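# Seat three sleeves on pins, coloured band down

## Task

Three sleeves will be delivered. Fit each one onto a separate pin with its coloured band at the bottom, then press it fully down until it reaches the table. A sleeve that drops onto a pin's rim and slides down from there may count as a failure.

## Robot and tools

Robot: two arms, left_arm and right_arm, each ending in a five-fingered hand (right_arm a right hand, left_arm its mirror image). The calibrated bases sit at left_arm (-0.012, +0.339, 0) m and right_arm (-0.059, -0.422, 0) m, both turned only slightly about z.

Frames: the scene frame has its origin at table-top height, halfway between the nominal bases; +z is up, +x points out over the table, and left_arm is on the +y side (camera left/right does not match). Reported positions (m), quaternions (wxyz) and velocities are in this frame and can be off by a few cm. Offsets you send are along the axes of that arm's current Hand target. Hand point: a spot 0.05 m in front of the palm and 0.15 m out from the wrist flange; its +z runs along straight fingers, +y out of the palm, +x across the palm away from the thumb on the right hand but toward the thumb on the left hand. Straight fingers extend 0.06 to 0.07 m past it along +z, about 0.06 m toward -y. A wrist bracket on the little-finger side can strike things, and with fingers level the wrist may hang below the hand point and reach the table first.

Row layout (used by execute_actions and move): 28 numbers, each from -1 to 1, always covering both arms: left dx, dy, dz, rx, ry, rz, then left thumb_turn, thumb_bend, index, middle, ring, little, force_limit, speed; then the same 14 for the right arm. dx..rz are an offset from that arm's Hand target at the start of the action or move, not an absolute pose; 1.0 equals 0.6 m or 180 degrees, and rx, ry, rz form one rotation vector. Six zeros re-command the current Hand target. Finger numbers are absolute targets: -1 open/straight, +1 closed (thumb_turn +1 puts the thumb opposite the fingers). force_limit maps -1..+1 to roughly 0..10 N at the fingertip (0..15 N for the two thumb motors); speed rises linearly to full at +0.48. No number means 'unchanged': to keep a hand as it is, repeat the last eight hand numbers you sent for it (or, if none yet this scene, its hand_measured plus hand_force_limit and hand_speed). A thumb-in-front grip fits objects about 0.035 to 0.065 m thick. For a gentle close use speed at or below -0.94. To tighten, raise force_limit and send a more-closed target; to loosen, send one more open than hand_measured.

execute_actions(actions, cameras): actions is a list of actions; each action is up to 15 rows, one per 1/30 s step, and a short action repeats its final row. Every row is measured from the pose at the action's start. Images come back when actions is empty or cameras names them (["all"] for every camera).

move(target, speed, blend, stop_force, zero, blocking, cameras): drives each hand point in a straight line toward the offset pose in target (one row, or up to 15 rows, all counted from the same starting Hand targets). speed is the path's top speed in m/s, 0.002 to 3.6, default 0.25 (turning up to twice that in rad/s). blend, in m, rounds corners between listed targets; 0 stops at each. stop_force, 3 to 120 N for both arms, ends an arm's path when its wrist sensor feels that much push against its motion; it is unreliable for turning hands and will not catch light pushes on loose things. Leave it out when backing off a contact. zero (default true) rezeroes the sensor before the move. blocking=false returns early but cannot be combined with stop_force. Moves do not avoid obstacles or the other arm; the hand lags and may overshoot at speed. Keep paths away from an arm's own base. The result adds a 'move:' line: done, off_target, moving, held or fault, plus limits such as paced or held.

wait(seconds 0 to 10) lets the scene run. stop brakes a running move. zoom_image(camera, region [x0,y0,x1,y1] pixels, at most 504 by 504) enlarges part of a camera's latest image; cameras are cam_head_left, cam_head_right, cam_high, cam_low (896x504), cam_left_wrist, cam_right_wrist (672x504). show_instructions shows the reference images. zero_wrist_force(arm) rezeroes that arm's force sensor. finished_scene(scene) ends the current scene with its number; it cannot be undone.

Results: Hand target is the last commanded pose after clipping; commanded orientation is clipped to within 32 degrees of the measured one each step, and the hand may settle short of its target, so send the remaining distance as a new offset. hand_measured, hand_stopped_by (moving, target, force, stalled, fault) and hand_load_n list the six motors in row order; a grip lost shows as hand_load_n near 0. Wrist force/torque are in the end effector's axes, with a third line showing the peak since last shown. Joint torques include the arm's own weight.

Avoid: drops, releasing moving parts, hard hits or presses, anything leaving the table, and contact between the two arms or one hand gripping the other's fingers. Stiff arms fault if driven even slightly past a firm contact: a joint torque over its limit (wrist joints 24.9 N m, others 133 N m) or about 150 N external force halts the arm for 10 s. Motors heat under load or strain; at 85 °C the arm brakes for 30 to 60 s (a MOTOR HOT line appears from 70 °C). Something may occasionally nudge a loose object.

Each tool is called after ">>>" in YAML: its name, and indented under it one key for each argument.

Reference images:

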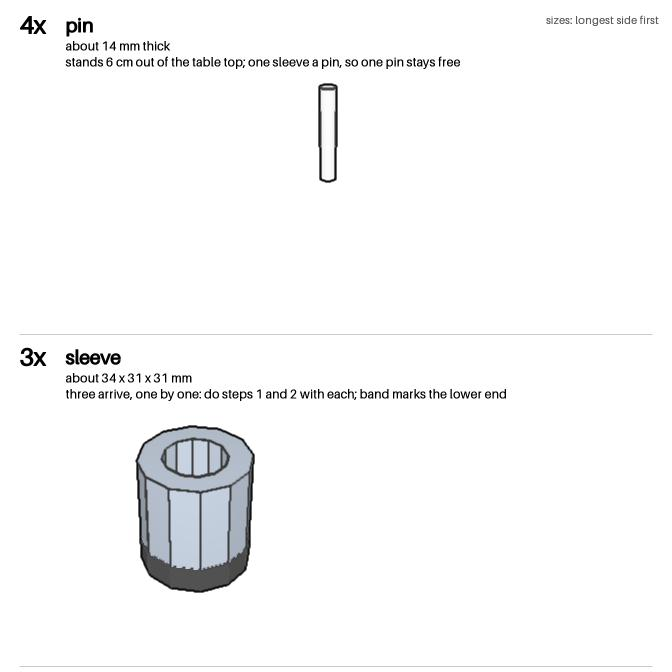

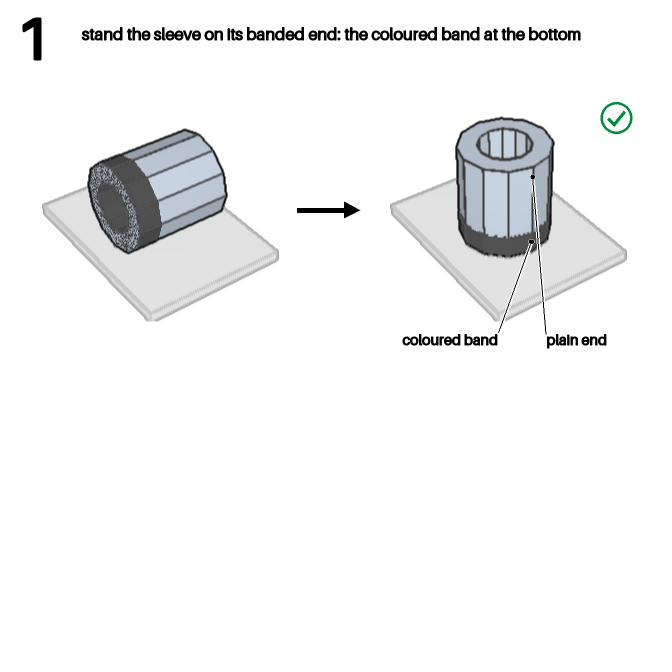

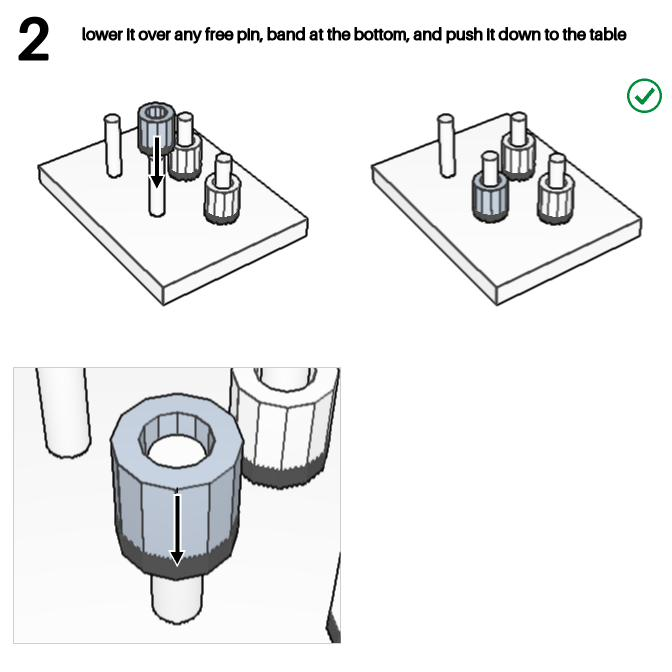

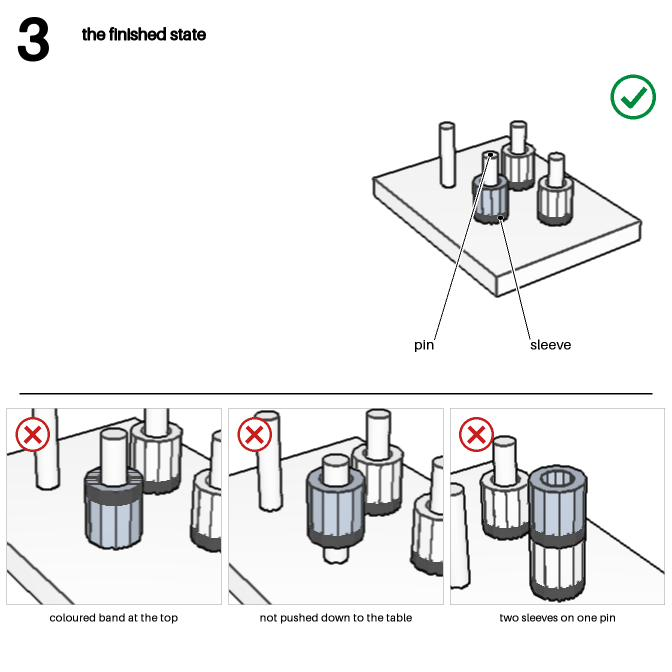

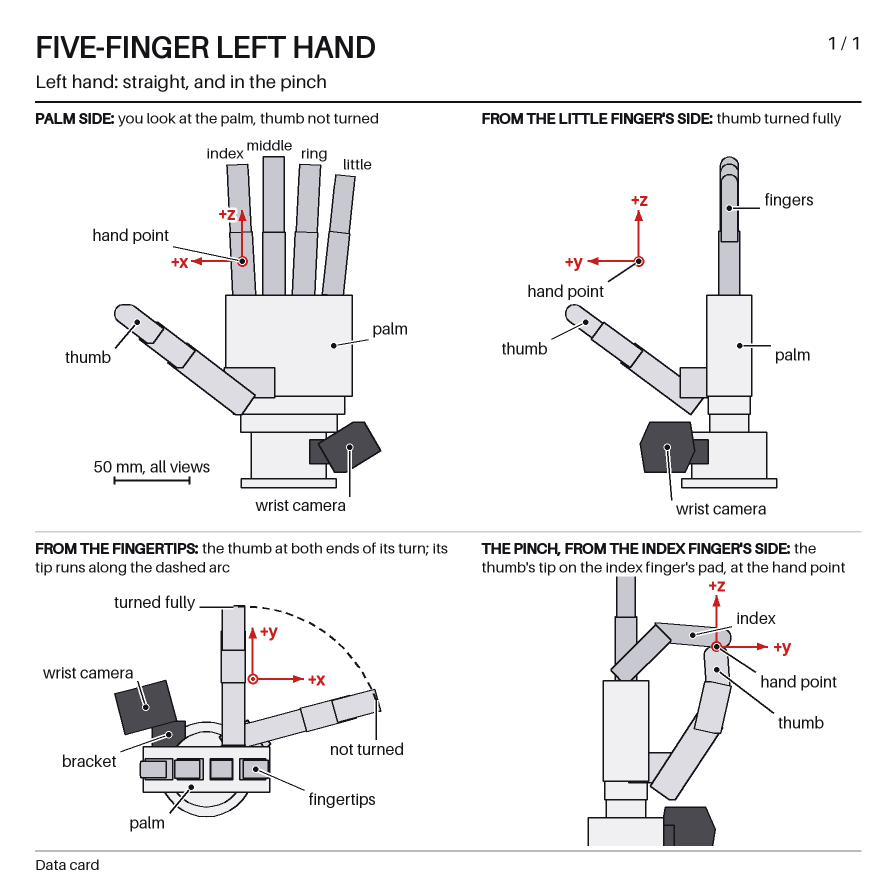

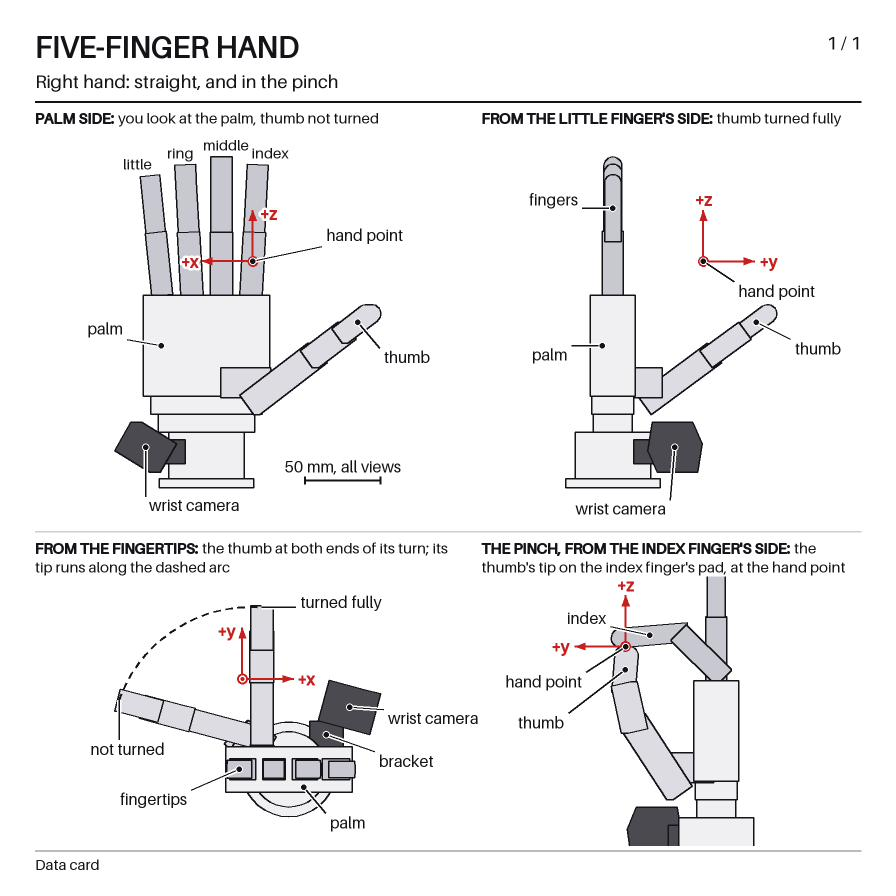

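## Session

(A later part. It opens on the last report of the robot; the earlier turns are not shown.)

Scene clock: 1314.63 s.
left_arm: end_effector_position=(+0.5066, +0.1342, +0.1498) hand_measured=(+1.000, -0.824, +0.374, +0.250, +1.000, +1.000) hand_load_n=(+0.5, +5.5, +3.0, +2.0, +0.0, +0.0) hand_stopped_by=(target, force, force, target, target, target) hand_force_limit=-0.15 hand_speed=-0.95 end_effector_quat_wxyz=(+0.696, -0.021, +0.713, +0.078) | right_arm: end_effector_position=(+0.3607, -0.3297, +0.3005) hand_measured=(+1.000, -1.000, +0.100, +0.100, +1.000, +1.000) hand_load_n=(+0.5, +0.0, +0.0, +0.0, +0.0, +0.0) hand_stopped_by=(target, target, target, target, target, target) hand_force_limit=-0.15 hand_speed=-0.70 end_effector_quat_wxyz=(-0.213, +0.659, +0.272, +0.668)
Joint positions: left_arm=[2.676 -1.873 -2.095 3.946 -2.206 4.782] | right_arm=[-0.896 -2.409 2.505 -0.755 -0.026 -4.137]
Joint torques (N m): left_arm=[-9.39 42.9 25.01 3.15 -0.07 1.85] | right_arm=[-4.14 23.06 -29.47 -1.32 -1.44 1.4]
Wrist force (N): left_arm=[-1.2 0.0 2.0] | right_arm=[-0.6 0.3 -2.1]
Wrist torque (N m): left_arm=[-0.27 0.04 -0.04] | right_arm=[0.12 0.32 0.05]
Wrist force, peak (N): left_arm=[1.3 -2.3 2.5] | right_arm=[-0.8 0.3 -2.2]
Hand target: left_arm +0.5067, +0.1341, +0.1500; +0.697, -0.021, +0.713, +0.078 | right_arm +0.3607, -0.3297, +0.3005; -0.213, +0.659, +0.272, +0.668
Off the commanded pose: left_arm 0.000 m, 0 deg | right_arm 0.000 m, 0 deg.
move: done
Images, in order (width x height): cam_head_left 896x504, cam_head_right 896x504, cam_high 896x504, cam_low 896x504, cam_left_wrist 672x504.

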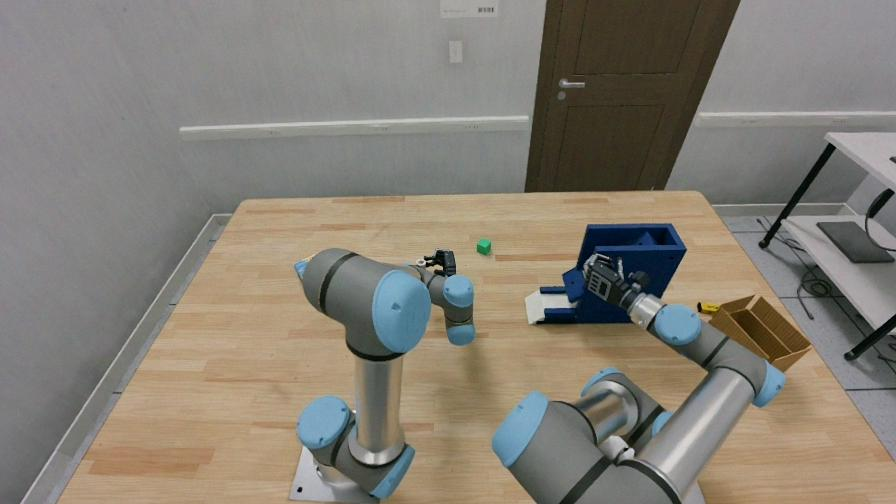

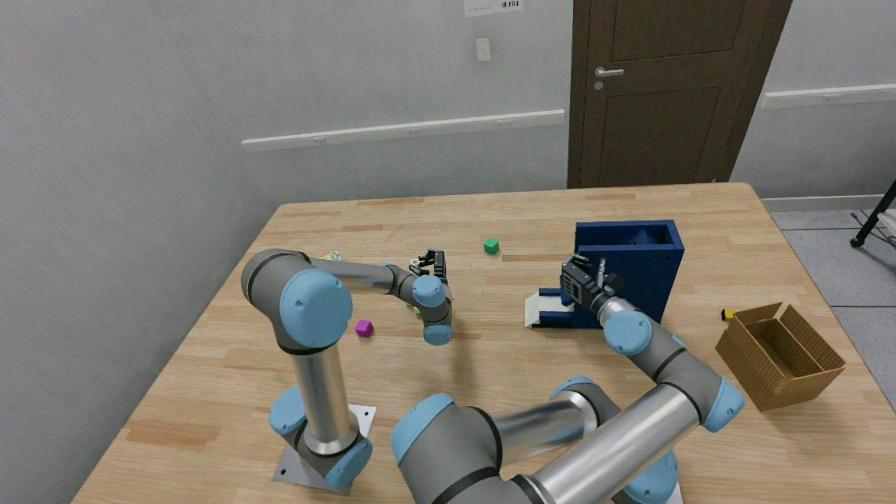

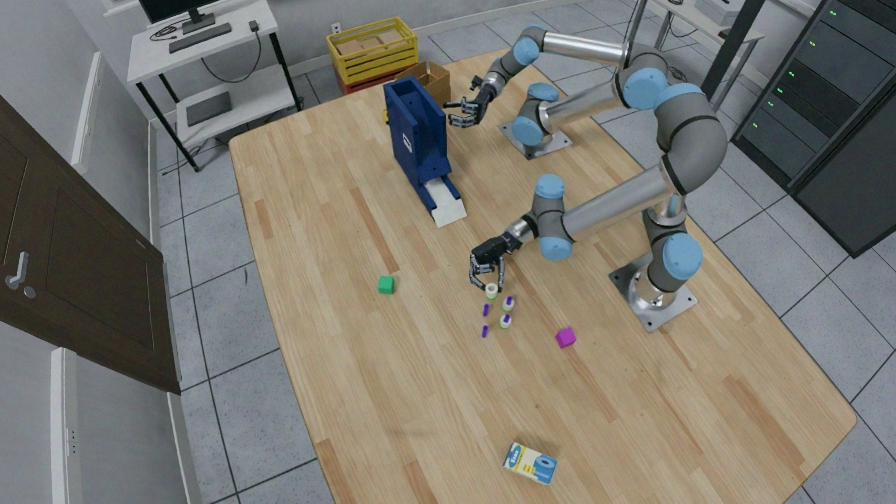

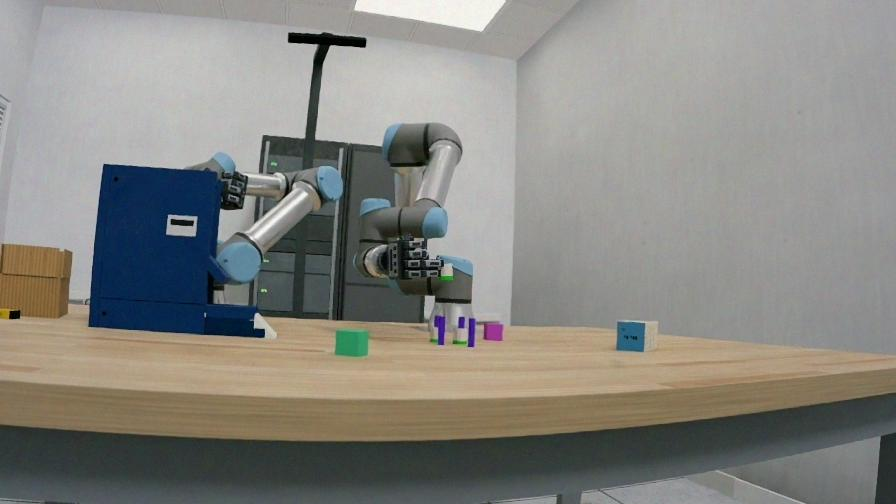

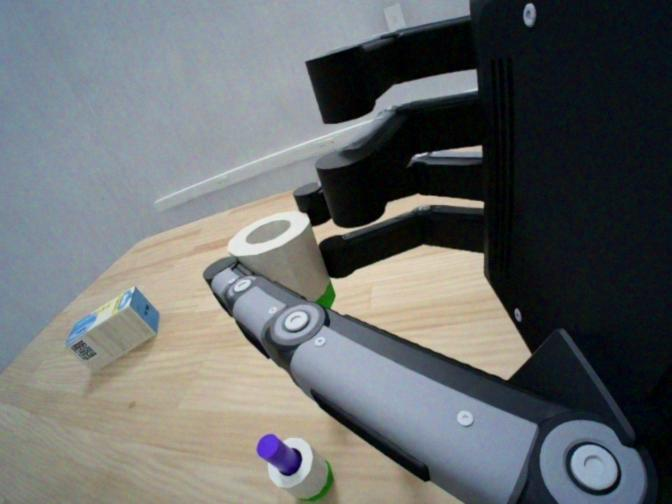

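>>> zoom_image:
  camera: "cam_high"
  region: [478, 276, 506, 304]

>>> zoom_image:
  camera: "cam_low"
  region: [430, 258, 460, 285]

Scaled by 18.000 from the camera's 896x504 image, which has a finer 1280x720 frame.

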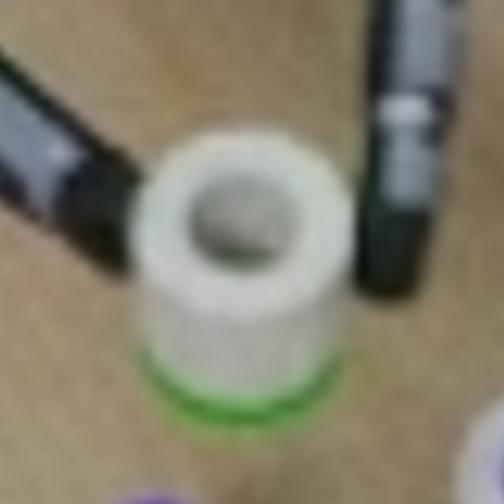

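Scaled by 16.800 from the camera's 896x504 image, which has a finer 1280x720 frame.

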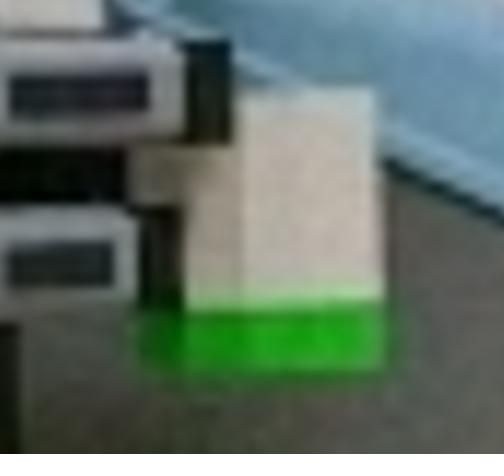

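>>> zoom_image:
  camera: "cam_left_wrist"
  region: [210, 190, 350, 320]

Scaled by 3.600 from the camera's 672x504 image, which has a finer 960x720 frame.

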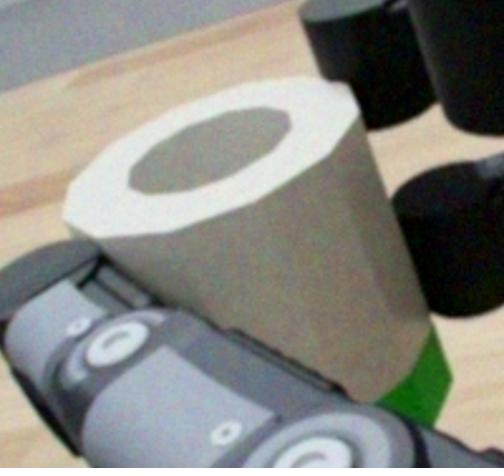

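>>> move:
  target: [0.0657,-0.0138,0.0008,-0.0005,-0.0126,-0.0298,1,0.1,0.6,0.25,1,1,-0.15,-0.95,0,0,0,0,0,0,1,-1,0.1,0.1,1,1,-0.15,-0.7]
  speed: 0.1
  cameras: ["cam_head_left","cam_head_right","cam_high","cam_low","cam_left_wrist"]

>>> zoom_image:
  camera: "cam_high"
  region: [474, 280, 502, 324]

>>> zoom_image:
  camera: "cam_low"
  region: [425, 272, 465, 347]

>>> zoom_image:
  camera: "cam_head_right"
  region: [390, 250, 460, 325]

Scene clock: 1349.00 s.
left_arm: end_effector_position=(+0.5071, +0.1291, +0.1099) hand_measured=(+1.000, -0.824, +0.374, +0.250, +1.000, +1.000) hand_load_n=(+0.5, +6.0, +3.0, +2.0, +0.0, +0.0) hand_stopped_by=(target, force, force, target, target, target) hand_force_limit=-0.15 hand_speed=-0.95 end_effector_quat_wxyz=(+0.713, -0.053, +0.697, +0.047) | right_arm: end_effector_position=(+0.3607, -0.3297, +0.3005) hand_measured=(+1.000, -1.000, +0.100, +0.100, +1.000, +1.000) hand_load_n=(+0.5, -0.5, +0.0, +0.0, +0.0, +0.0) hand_stopped_by=(target, target, target, target, target, target) hand_force_limit=-0.15 hand_speed=-0.70 end_effector_quat_wxyz=(-0.213, +0.659, +0.272, +0.668)
Joint positions: left_arm=[2.669 -1.961 -2.135 4.123 -2.213 4.718] | right_arm=[-0.896 -2.409 2.505 -0.755 -0.026 -4.137]
Joint torques (N m): left_arm=[3.68 40.48 26.11 1.24 1.32 1.01] | right_arm=[-4.69 22.9 -28.9 -0.19 -1.52 1.46]
Wrist force (N): left_arm=[-1.0 0.0 2.0] | right_arm=[-0.3 -0.2 -2.1]
Wrist torque (N m): left_arm=[-0.24 0.02 -0.14] | right_arm=[0.06 0.28 0.06]
Wrist force, peak (N): left_arm=[-1.8 0.4 2.0] | right_arm=[-0.9 0.0 -2.3]
Hand target: left_arm +0.5072, +0.1291, +0.1100; +0.713, -0.053, +0.697, +0.046 | right_arm +0.3607, -0.3297, +0.3005; -0.213, +0.659, +0.272, +0.668
Off the commanded pose: left_arm 0.000 m, 0 deg | right_arm 0.000 m, 0 deg.
move: done
Images, in order (width x height): cam_head_left 896x504, cam_head_right 896x504, cam_high 896x504, cam_low 896x504, cam_left_wrist 672x504.

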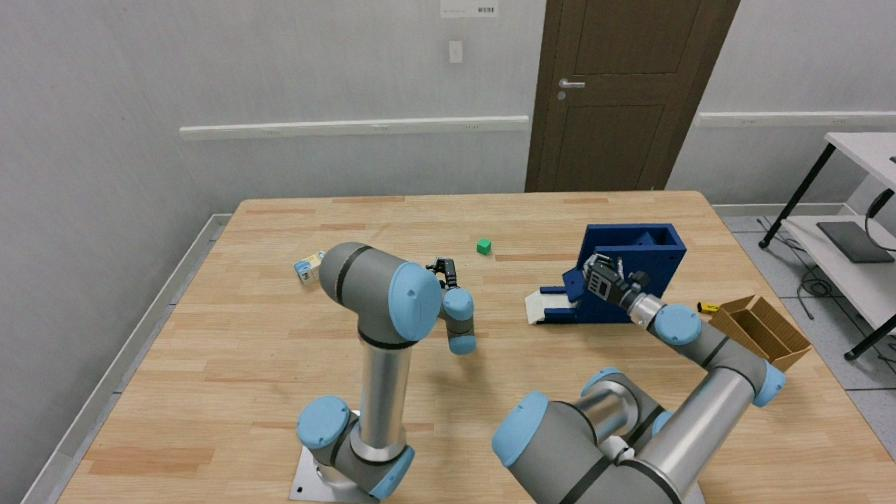

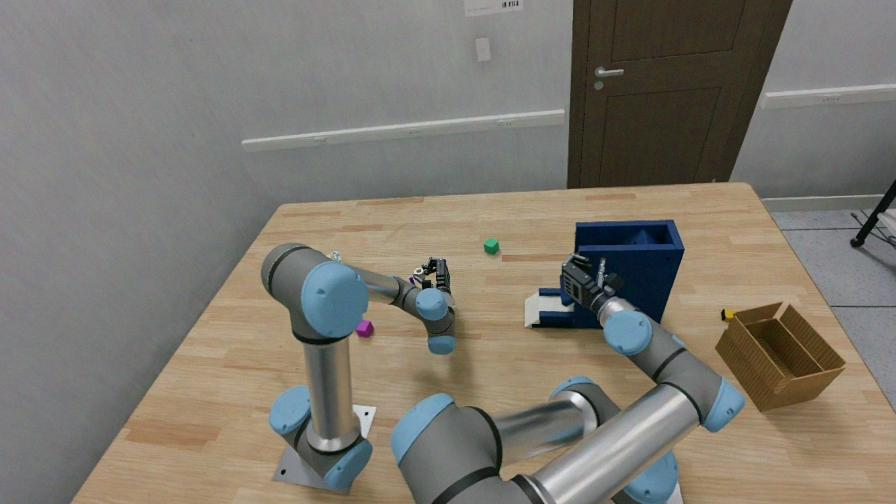

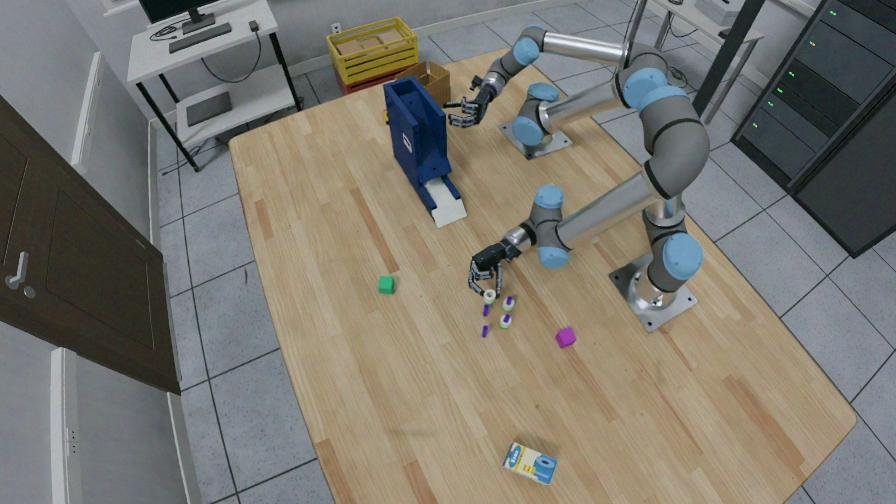

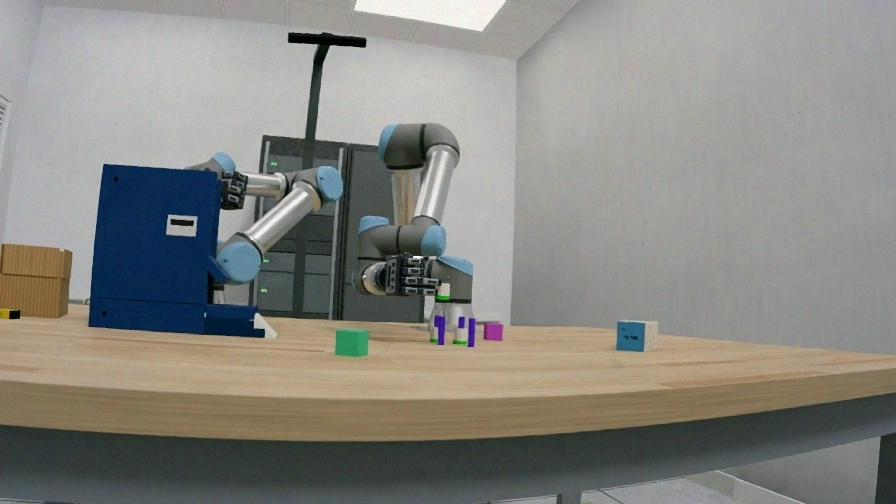

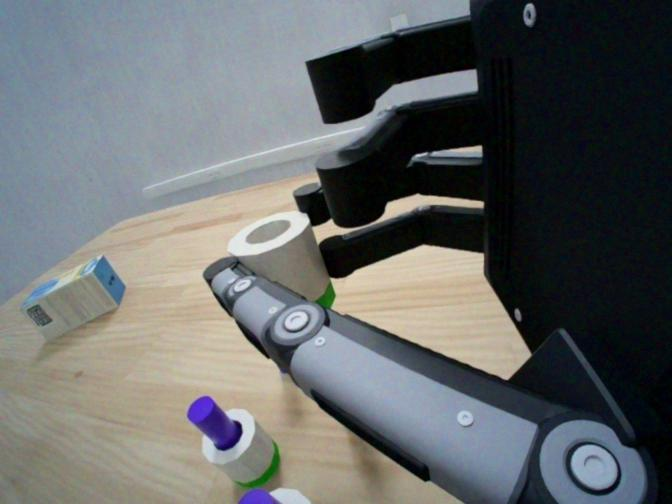

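Scaled by 11.455 from the camera's 896x504 image, which has a finer 1280x720 frame.

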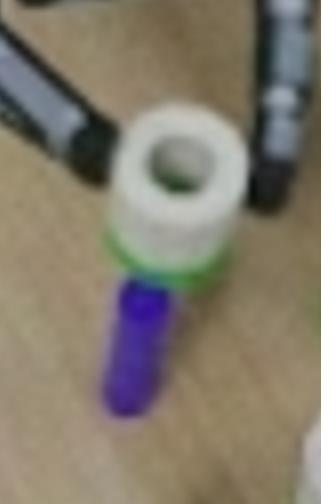

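Scaled by 6.720 from the camera's 896x504 image, which has a finer 1280x720 frame.

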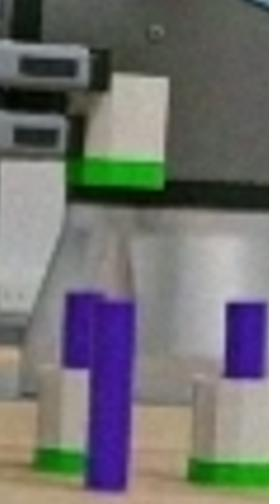

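Scaled by 6.720 from the camera's 896x504 image, which has a finer 1280x720 frame.

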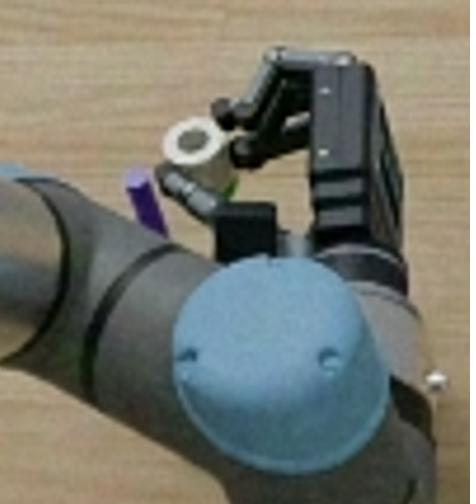

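>>> move:
  target: [0.0367,-0.0009,0.0015,0,0,0,1,0.1,0.6,0.25,1,1,-0.15,-0.95,0,0,0,0,0,0,1,-1,0.1,0.1,1,1,-0.15,-0.7]
  speed: 0.06
  stop_force: 5
  cameras: ["cam_head_right","cam_high","cam_low","cam_left_wrist"]

>>> zoom_image:
  camera: "cam_high"
  region: [474, 284, 498, 318]

>>> zoom_image:
  camera: "cam_low"
  region: [428, 285, 458, 325]

>>> zoom_image:
  camera: "cam_head_right"
  region: [390, 250, 460, 325]

Scene clock: 1365.20 s.
left_arm: end_effector_position=(+0.5086, +0.1285, +0.0880) hand_measured=(+1.000, -0.824, +0.374, +0.250, +1.000, +1.000) hand_load_n=(+0.5, +6.0, +2.5, +2.0, +0.0, +0.0) hand_stopped_by=(target, force, force, target, target, target) hand_force_limit=-0.15 hand_speed=-0.95 end_effector_quat_wxyz=(+0.713, -0.053, +0.697, +0.046) | right_arm: end_effector_position=(+0.3607, -0.3297, +0.3005) hand_measured=(+1.000, -1.000, +0.100, +0.100, +1.000, +1.000) hand_load_n=(+0.0, +0.0, +0.0, +0.0, +0.0, +0.0) hand_stopped_by=(target, target, target, target, target, target) hand_force_limit=-0.15 hand_speed=-0.70 end_effector_quat_wxyz=(-0.213, +0.659, +0.272, +0.668)
Joint positions: left_arm=[2.669 -2.014 -2.14 4.182 -2.212 4.718] | right_arm=[-0.896 -2.409 2.505 -0.755 -0.026 -4.137]
Joint torques (N m): left_arm=[5.63 45.15 24.96 -1.35 0.88 1.9] | right_arm=[-4.13 22.36 -28.58 -0.1 -1.52 1.47]
Wrist force (N): left_arm=[-1.2 -0.1 2.1] | right_arm=[-0.8 0.3 -2.0]
Wrist torque (N m): left_arm=[-0.27 0.08 -0.13] | right_arm=[0.13 0.36 0.04]
Wrist force, peak (N): left_arm=[-1.6 0.0 2.2] | right_arm=[-0.9 0.2 -2.3]
Hand target: left_arm +0.5087, +0.1285, +0.0880; +0.713, -0.053, +0.697, +0.046 | right_arm +0.3607, -0.3297, +0.3005; -0.213, +0.659, +0.272, +0.668
Off the commanded pose: left_arm 0.000 m, 0 deg | right_arm 0.000 m, 0 deg.
move: done
Images, in order (width x height): cam_head_right 896x504, cam_high 896x504, cam_low 896x504, cam_left_wrist 672x504.

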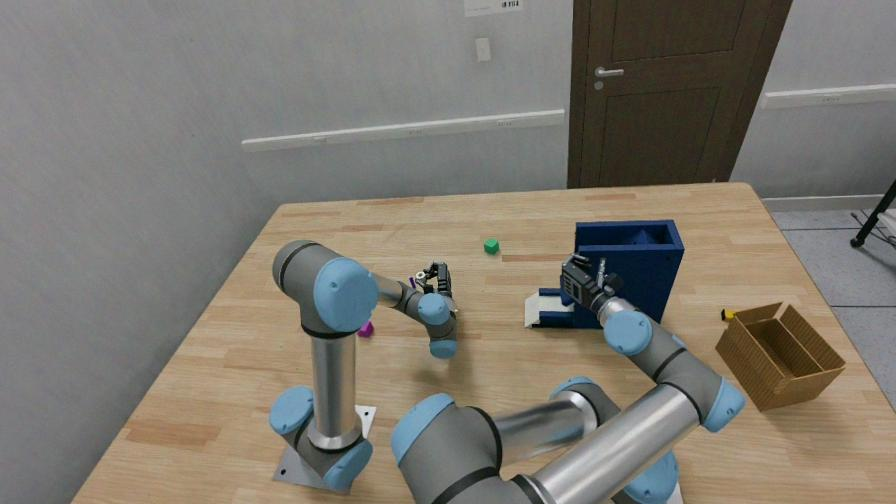

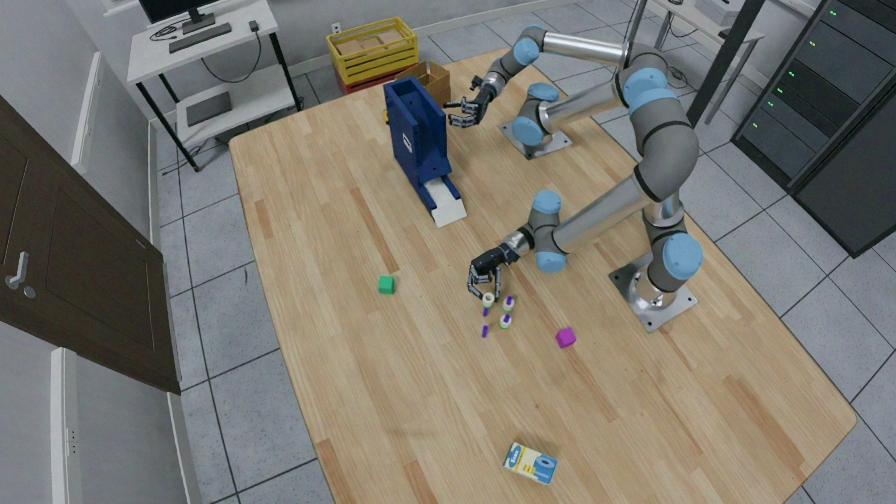

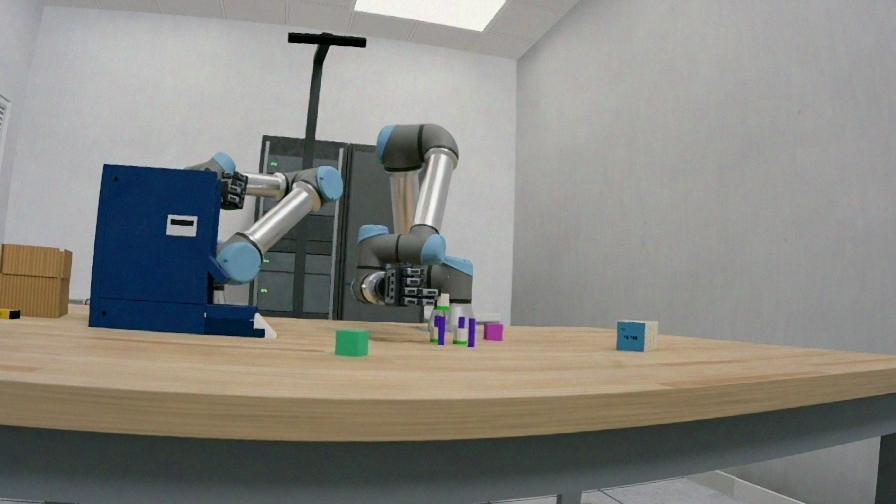

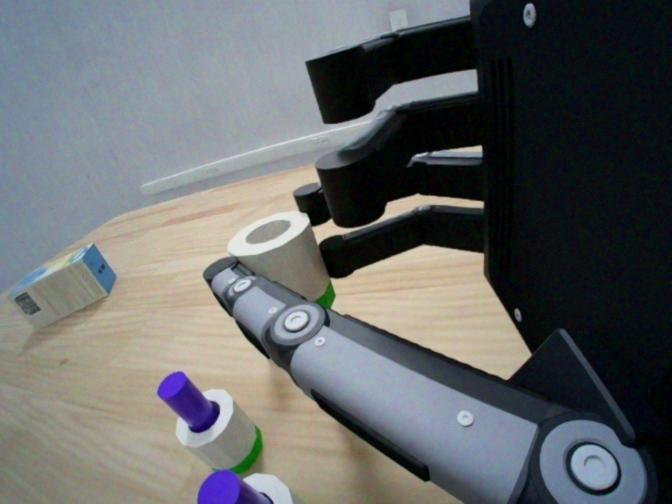

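Scaled by 14.824 from the camera's 896x504 image, which has a finer 1280x720 frame.

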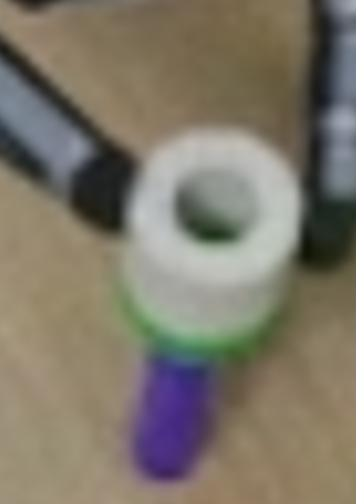

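Scaled by 12.600 from the camera's 896x504 image, which has a finer 1280x720 frame.

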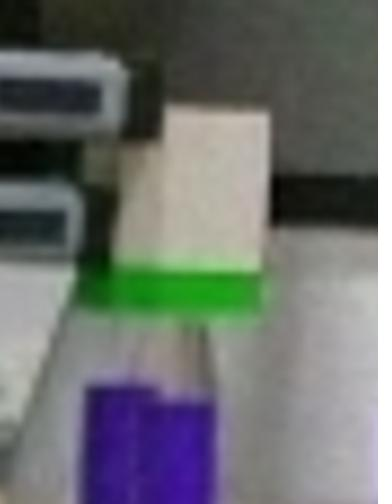

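Scaled by 6.720 from the camera's 896x504 image, which has a finer 1280x720 frame.

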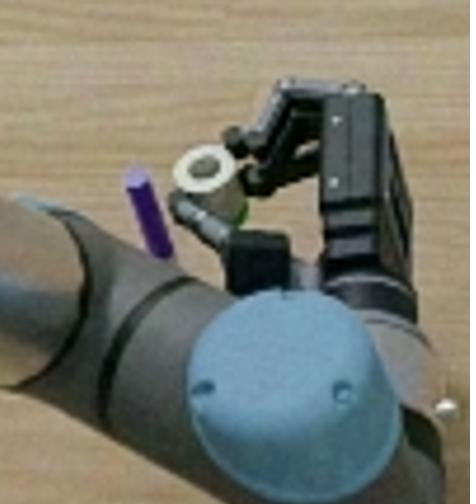

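>>> move:
  target:
    - [0.00503,0.00154,0.00245,0,0,0,1,0.1,0.6,0.25,1,1,-0.15,-0.95,0,0,0,0,0,0,1,-1,0.1,0.1,1,1,-0.15,-0.7]
    - [0.04,0.00195,0.00165,0,0,0,1,0.1,0.6,0.25,1,1,-0.15,-0.95,0,0,0,0,0,0,1,-1,0.1,0.1,1,1,-0.15,-0.7]
  speed: 0.025
  stop_force: 3.5
  cameras: ["cam_high","cam_low"]

>>> zoom_image:
  camera: "cam_high"
  region: [474, 284, 498, 318]

>>> zoom_image:
  camera: "cam_low"
  region: [428, 295, 463, 347]

Scene clock: 1376.63 s.
left_arm: end_effector_position=(+0.5100, +0.1296, +0.0640) hand_measured=(+1.000, -0.824, +0.374, +0.250, +1.000, +1.000) hand_load_n=(+0.5, +6.0, +2.5, +2.0, +0.0, +0.0) hand_stopped_by=(target, force, force, target, target, target) hand_force_limit=-0.15 hand_speed=-0.95 end_effector_quat_wxyz=(+0.713, -0.053, +0.697, +0.046) | right_arm: end_effector_position=(+0.3607, -0.3297, +0.3005) hand_measured=(+1.000, -1.000, +0.100, +0.100, +1.000, +1.000) hand_load_n=(+0.5, -0.5, +0.0, +0.0, +0.0, +0.0) hand_stopped_by=(target, target, target, target, target, target) hand_force_limit=-0.15 hand_speed=-0.70 end_effector_quat_wxyz=(-0.213, +0.659, +0.272, +0.668)
Joint positions: left_arm=[2.674 -2.073 -2.147 4.247 -2.208 4.718] | right_arm=[-0.896 -2.409 2.505 -0.755 -0.026 -4.137]
Joint torques (N m): left_arm=[-9.2 45.86 12.94 -1.53 -1.5 1.55] | right_arm=[-4.15 22.24 -27.75 -0.07 -1.55 1.48]
Wrist force (N): left_arm=[-0.8 -0.1 1.8] | right_arm=[-0.8 0.1 -1.9]
Wrist torque (N m): left_arm=[-0.24 0.02 -0.10] | right_arm=[0.08 0.34 0.03]
Wrist force, peak (N): left_arm=[-1.4 -0.2 2.2] | right_arm=[-0.7 0.1 -2.3]
Hand target: left_arm +0.5100, +0.1296, +0.0640; +0.713, -0.053, +0.697, +0.046 | right_arm +0.3607, -0.3297, +0.3005; -0.213, +0.659, +0.272, +0.668
Off the commanded pose: left_arm 0.000 m, 0 deg | right_arm 0.000 m, 0 deg.
move: done
Images, in order (width x height): cam_high 896x504, cam_low 896x504.

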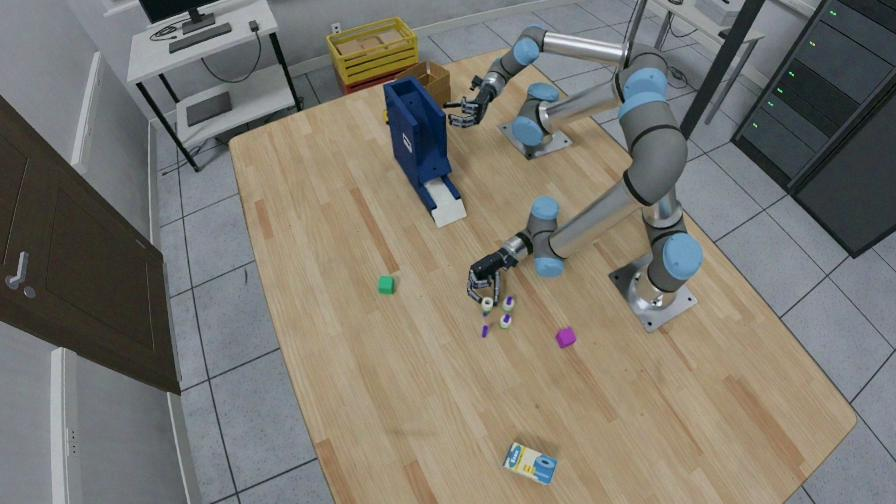

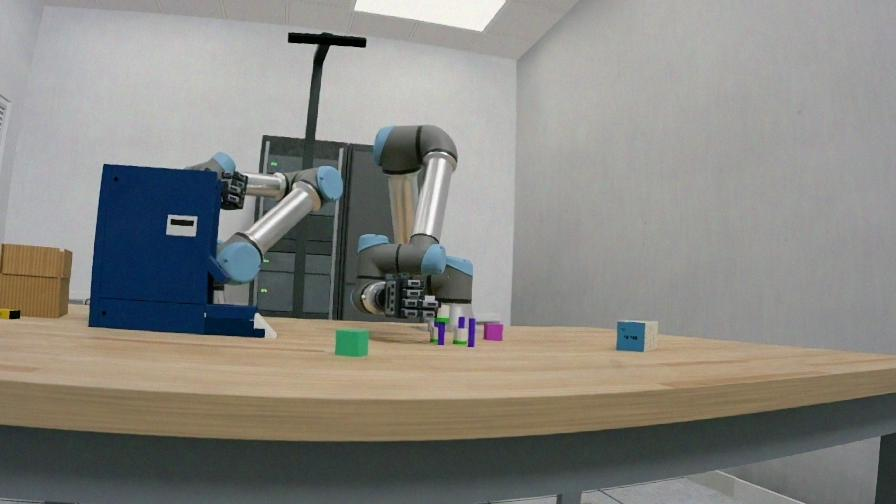

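Scaled by 14.824 from the camera's 896x504 image, which has a finer 1280x720 frame.

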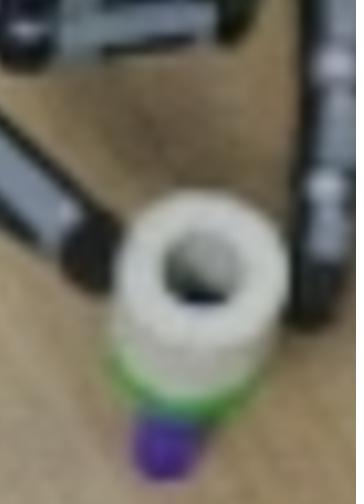

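Scaled by 9.692 from the camera's 896x504 image, which has a finer 1280x720 frame.

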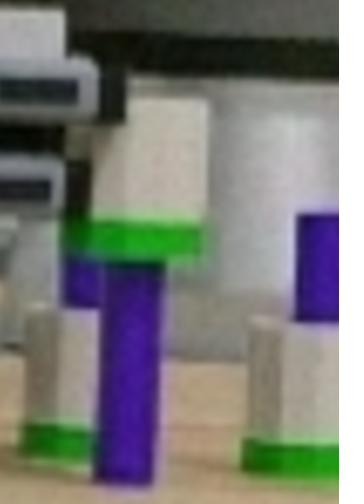

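>>> move:
  target: [0.0566,0.00065,-0.0013,0,0,0,1,0.1,0.6,0.25,1,1,-0.15,-0.95,0,0,0,0,0,0,1,-1,0.1,0.1,1,1,-0.15,-0.7]
  speed: 0.04
  stop_force: 6
  cameras: ["cam_high","cam_low","cam_left_wrist"]

>>> zoom_image:
  camera: "cam_low"
  region: [360, 280, 470, 350]

>>> zoom_image:
  camera: "cam_high"
  region: [470, 280, 520, 330]

Scene clock: 1383.57 s.
left_arm: end_effector_position=(+0.5100, +0.1296, +0.0301) hand_measured=(+1.000, -0.824, +0.374, +0.250, +1.000, +1.000) hand_load_n=(+0.5, +6.0, +3.0, +2.0, +0.0, +0.0) hand_stopped_by=(target, force, force, target, target, target) hand_force_limit=-0.15 hand_speed=-0.95 end_effector_quat_wxyz=(+0.713, -0.053, +0.697, +0.046) | right_arm: end_effector_position=(+0.3607, -0.3297, +0.3005) hand_measured=(+1.000, -1.000, +0.100, +0.100, +1.000, +1.000) hand_load_n=(+0.0, +0.0, +0.0, +0.0, +0.0, +0.0) hand_stopped_by=(target, target, target, target, target, target) hand_force_limit=-0.15 hand_speed=-0.70 end_effector_quat_wxyz=(-0.213, +0.659, +0.272, +0.668)
Joint positions: left_arm=[2.674 -2.159 -2.149 4.335 -2.208 4.718] | right_arm=[-0.896 -2.409 2.505 -0.755 -0.026 -4.137]
Joint torques (N m): left_arm=[-6.99 47.6 22.45 -1.68 -1.71 1.3] | right_arm=[-3.98 21.93 -27.64 0.02 -1.54 1.45]
Wrist force (N): left_arm=[-1.1 -0.1 2.2] | right_arm=[-0.7 0.2 -2.0]
Wrist torque (N m): left_arm=[-0.28 0.05 -0.11] | right_arm=[0.11 0.33 0.04]
Wrist force, peak (N): left_arm=[-1.3 -0.1 2.3] | right_arm=[-0.8 0.4 -2.2]
Hand target: left_arm +0.5100, +0.1296, +0.0301; +0.713, -0.053, +0.697, +0.046 | right_arm +0.3607, -0.3297, +0.3005; -0.213, +0.659, +0.272, +0.668
Off the commanded pose: left_arm 0.000 m, 0 deg | right_arm 0.000 m, 0 deg.
move: done
Images, in order (width x height): cam_high 896x504, cam_low 896x504, cam_left_wrist 672x504.

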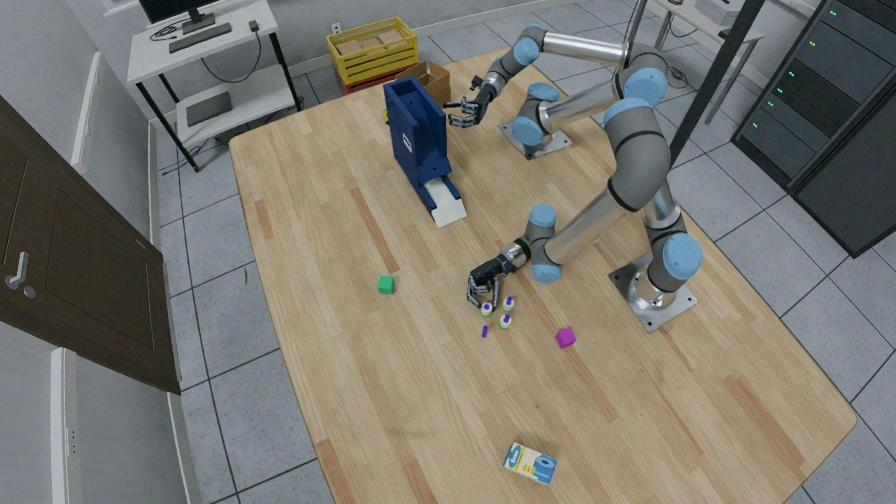

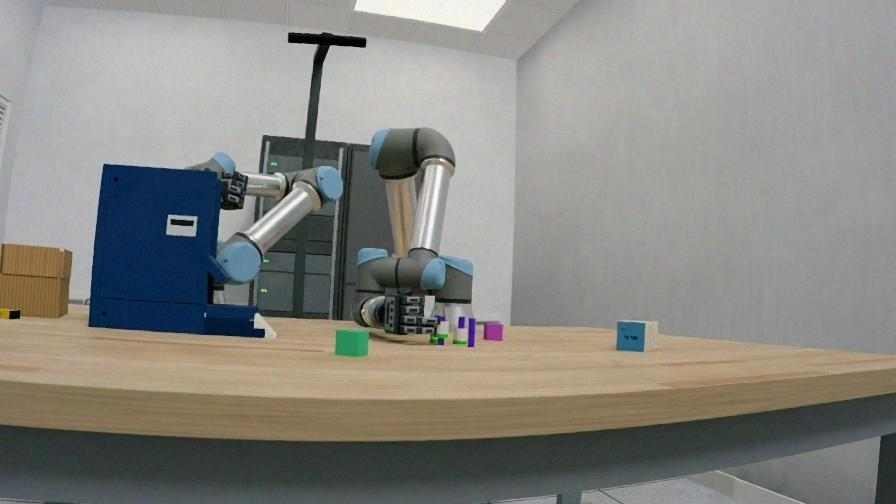

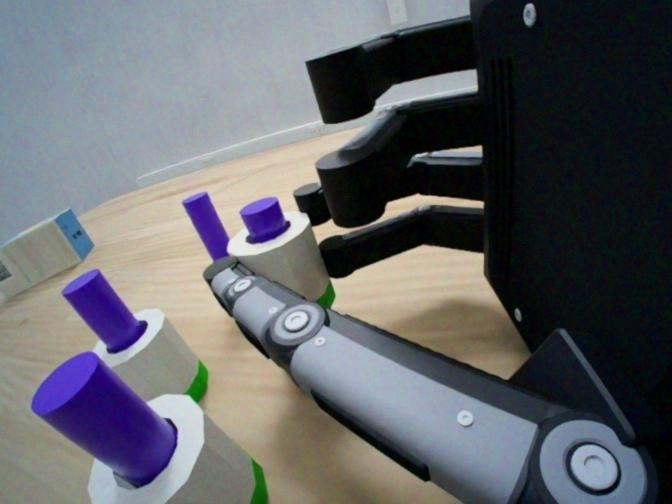

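Scaled by 4.582 from the camera's 896x504 image, which has a finer 1280x720 frame.

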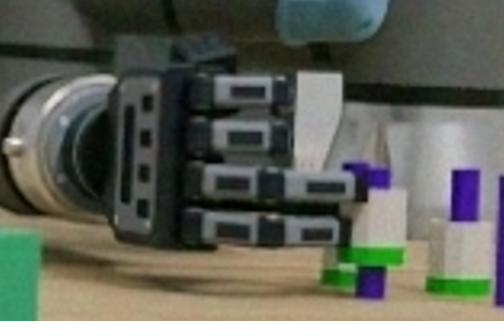

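Scaled by 10.080 from the camera's 896x504 image, which has a finer 1280x720 frame.

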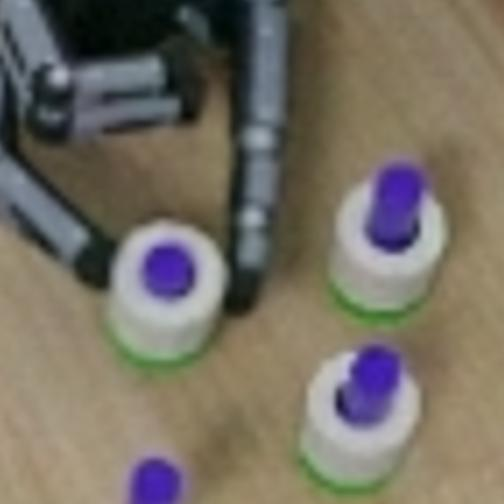

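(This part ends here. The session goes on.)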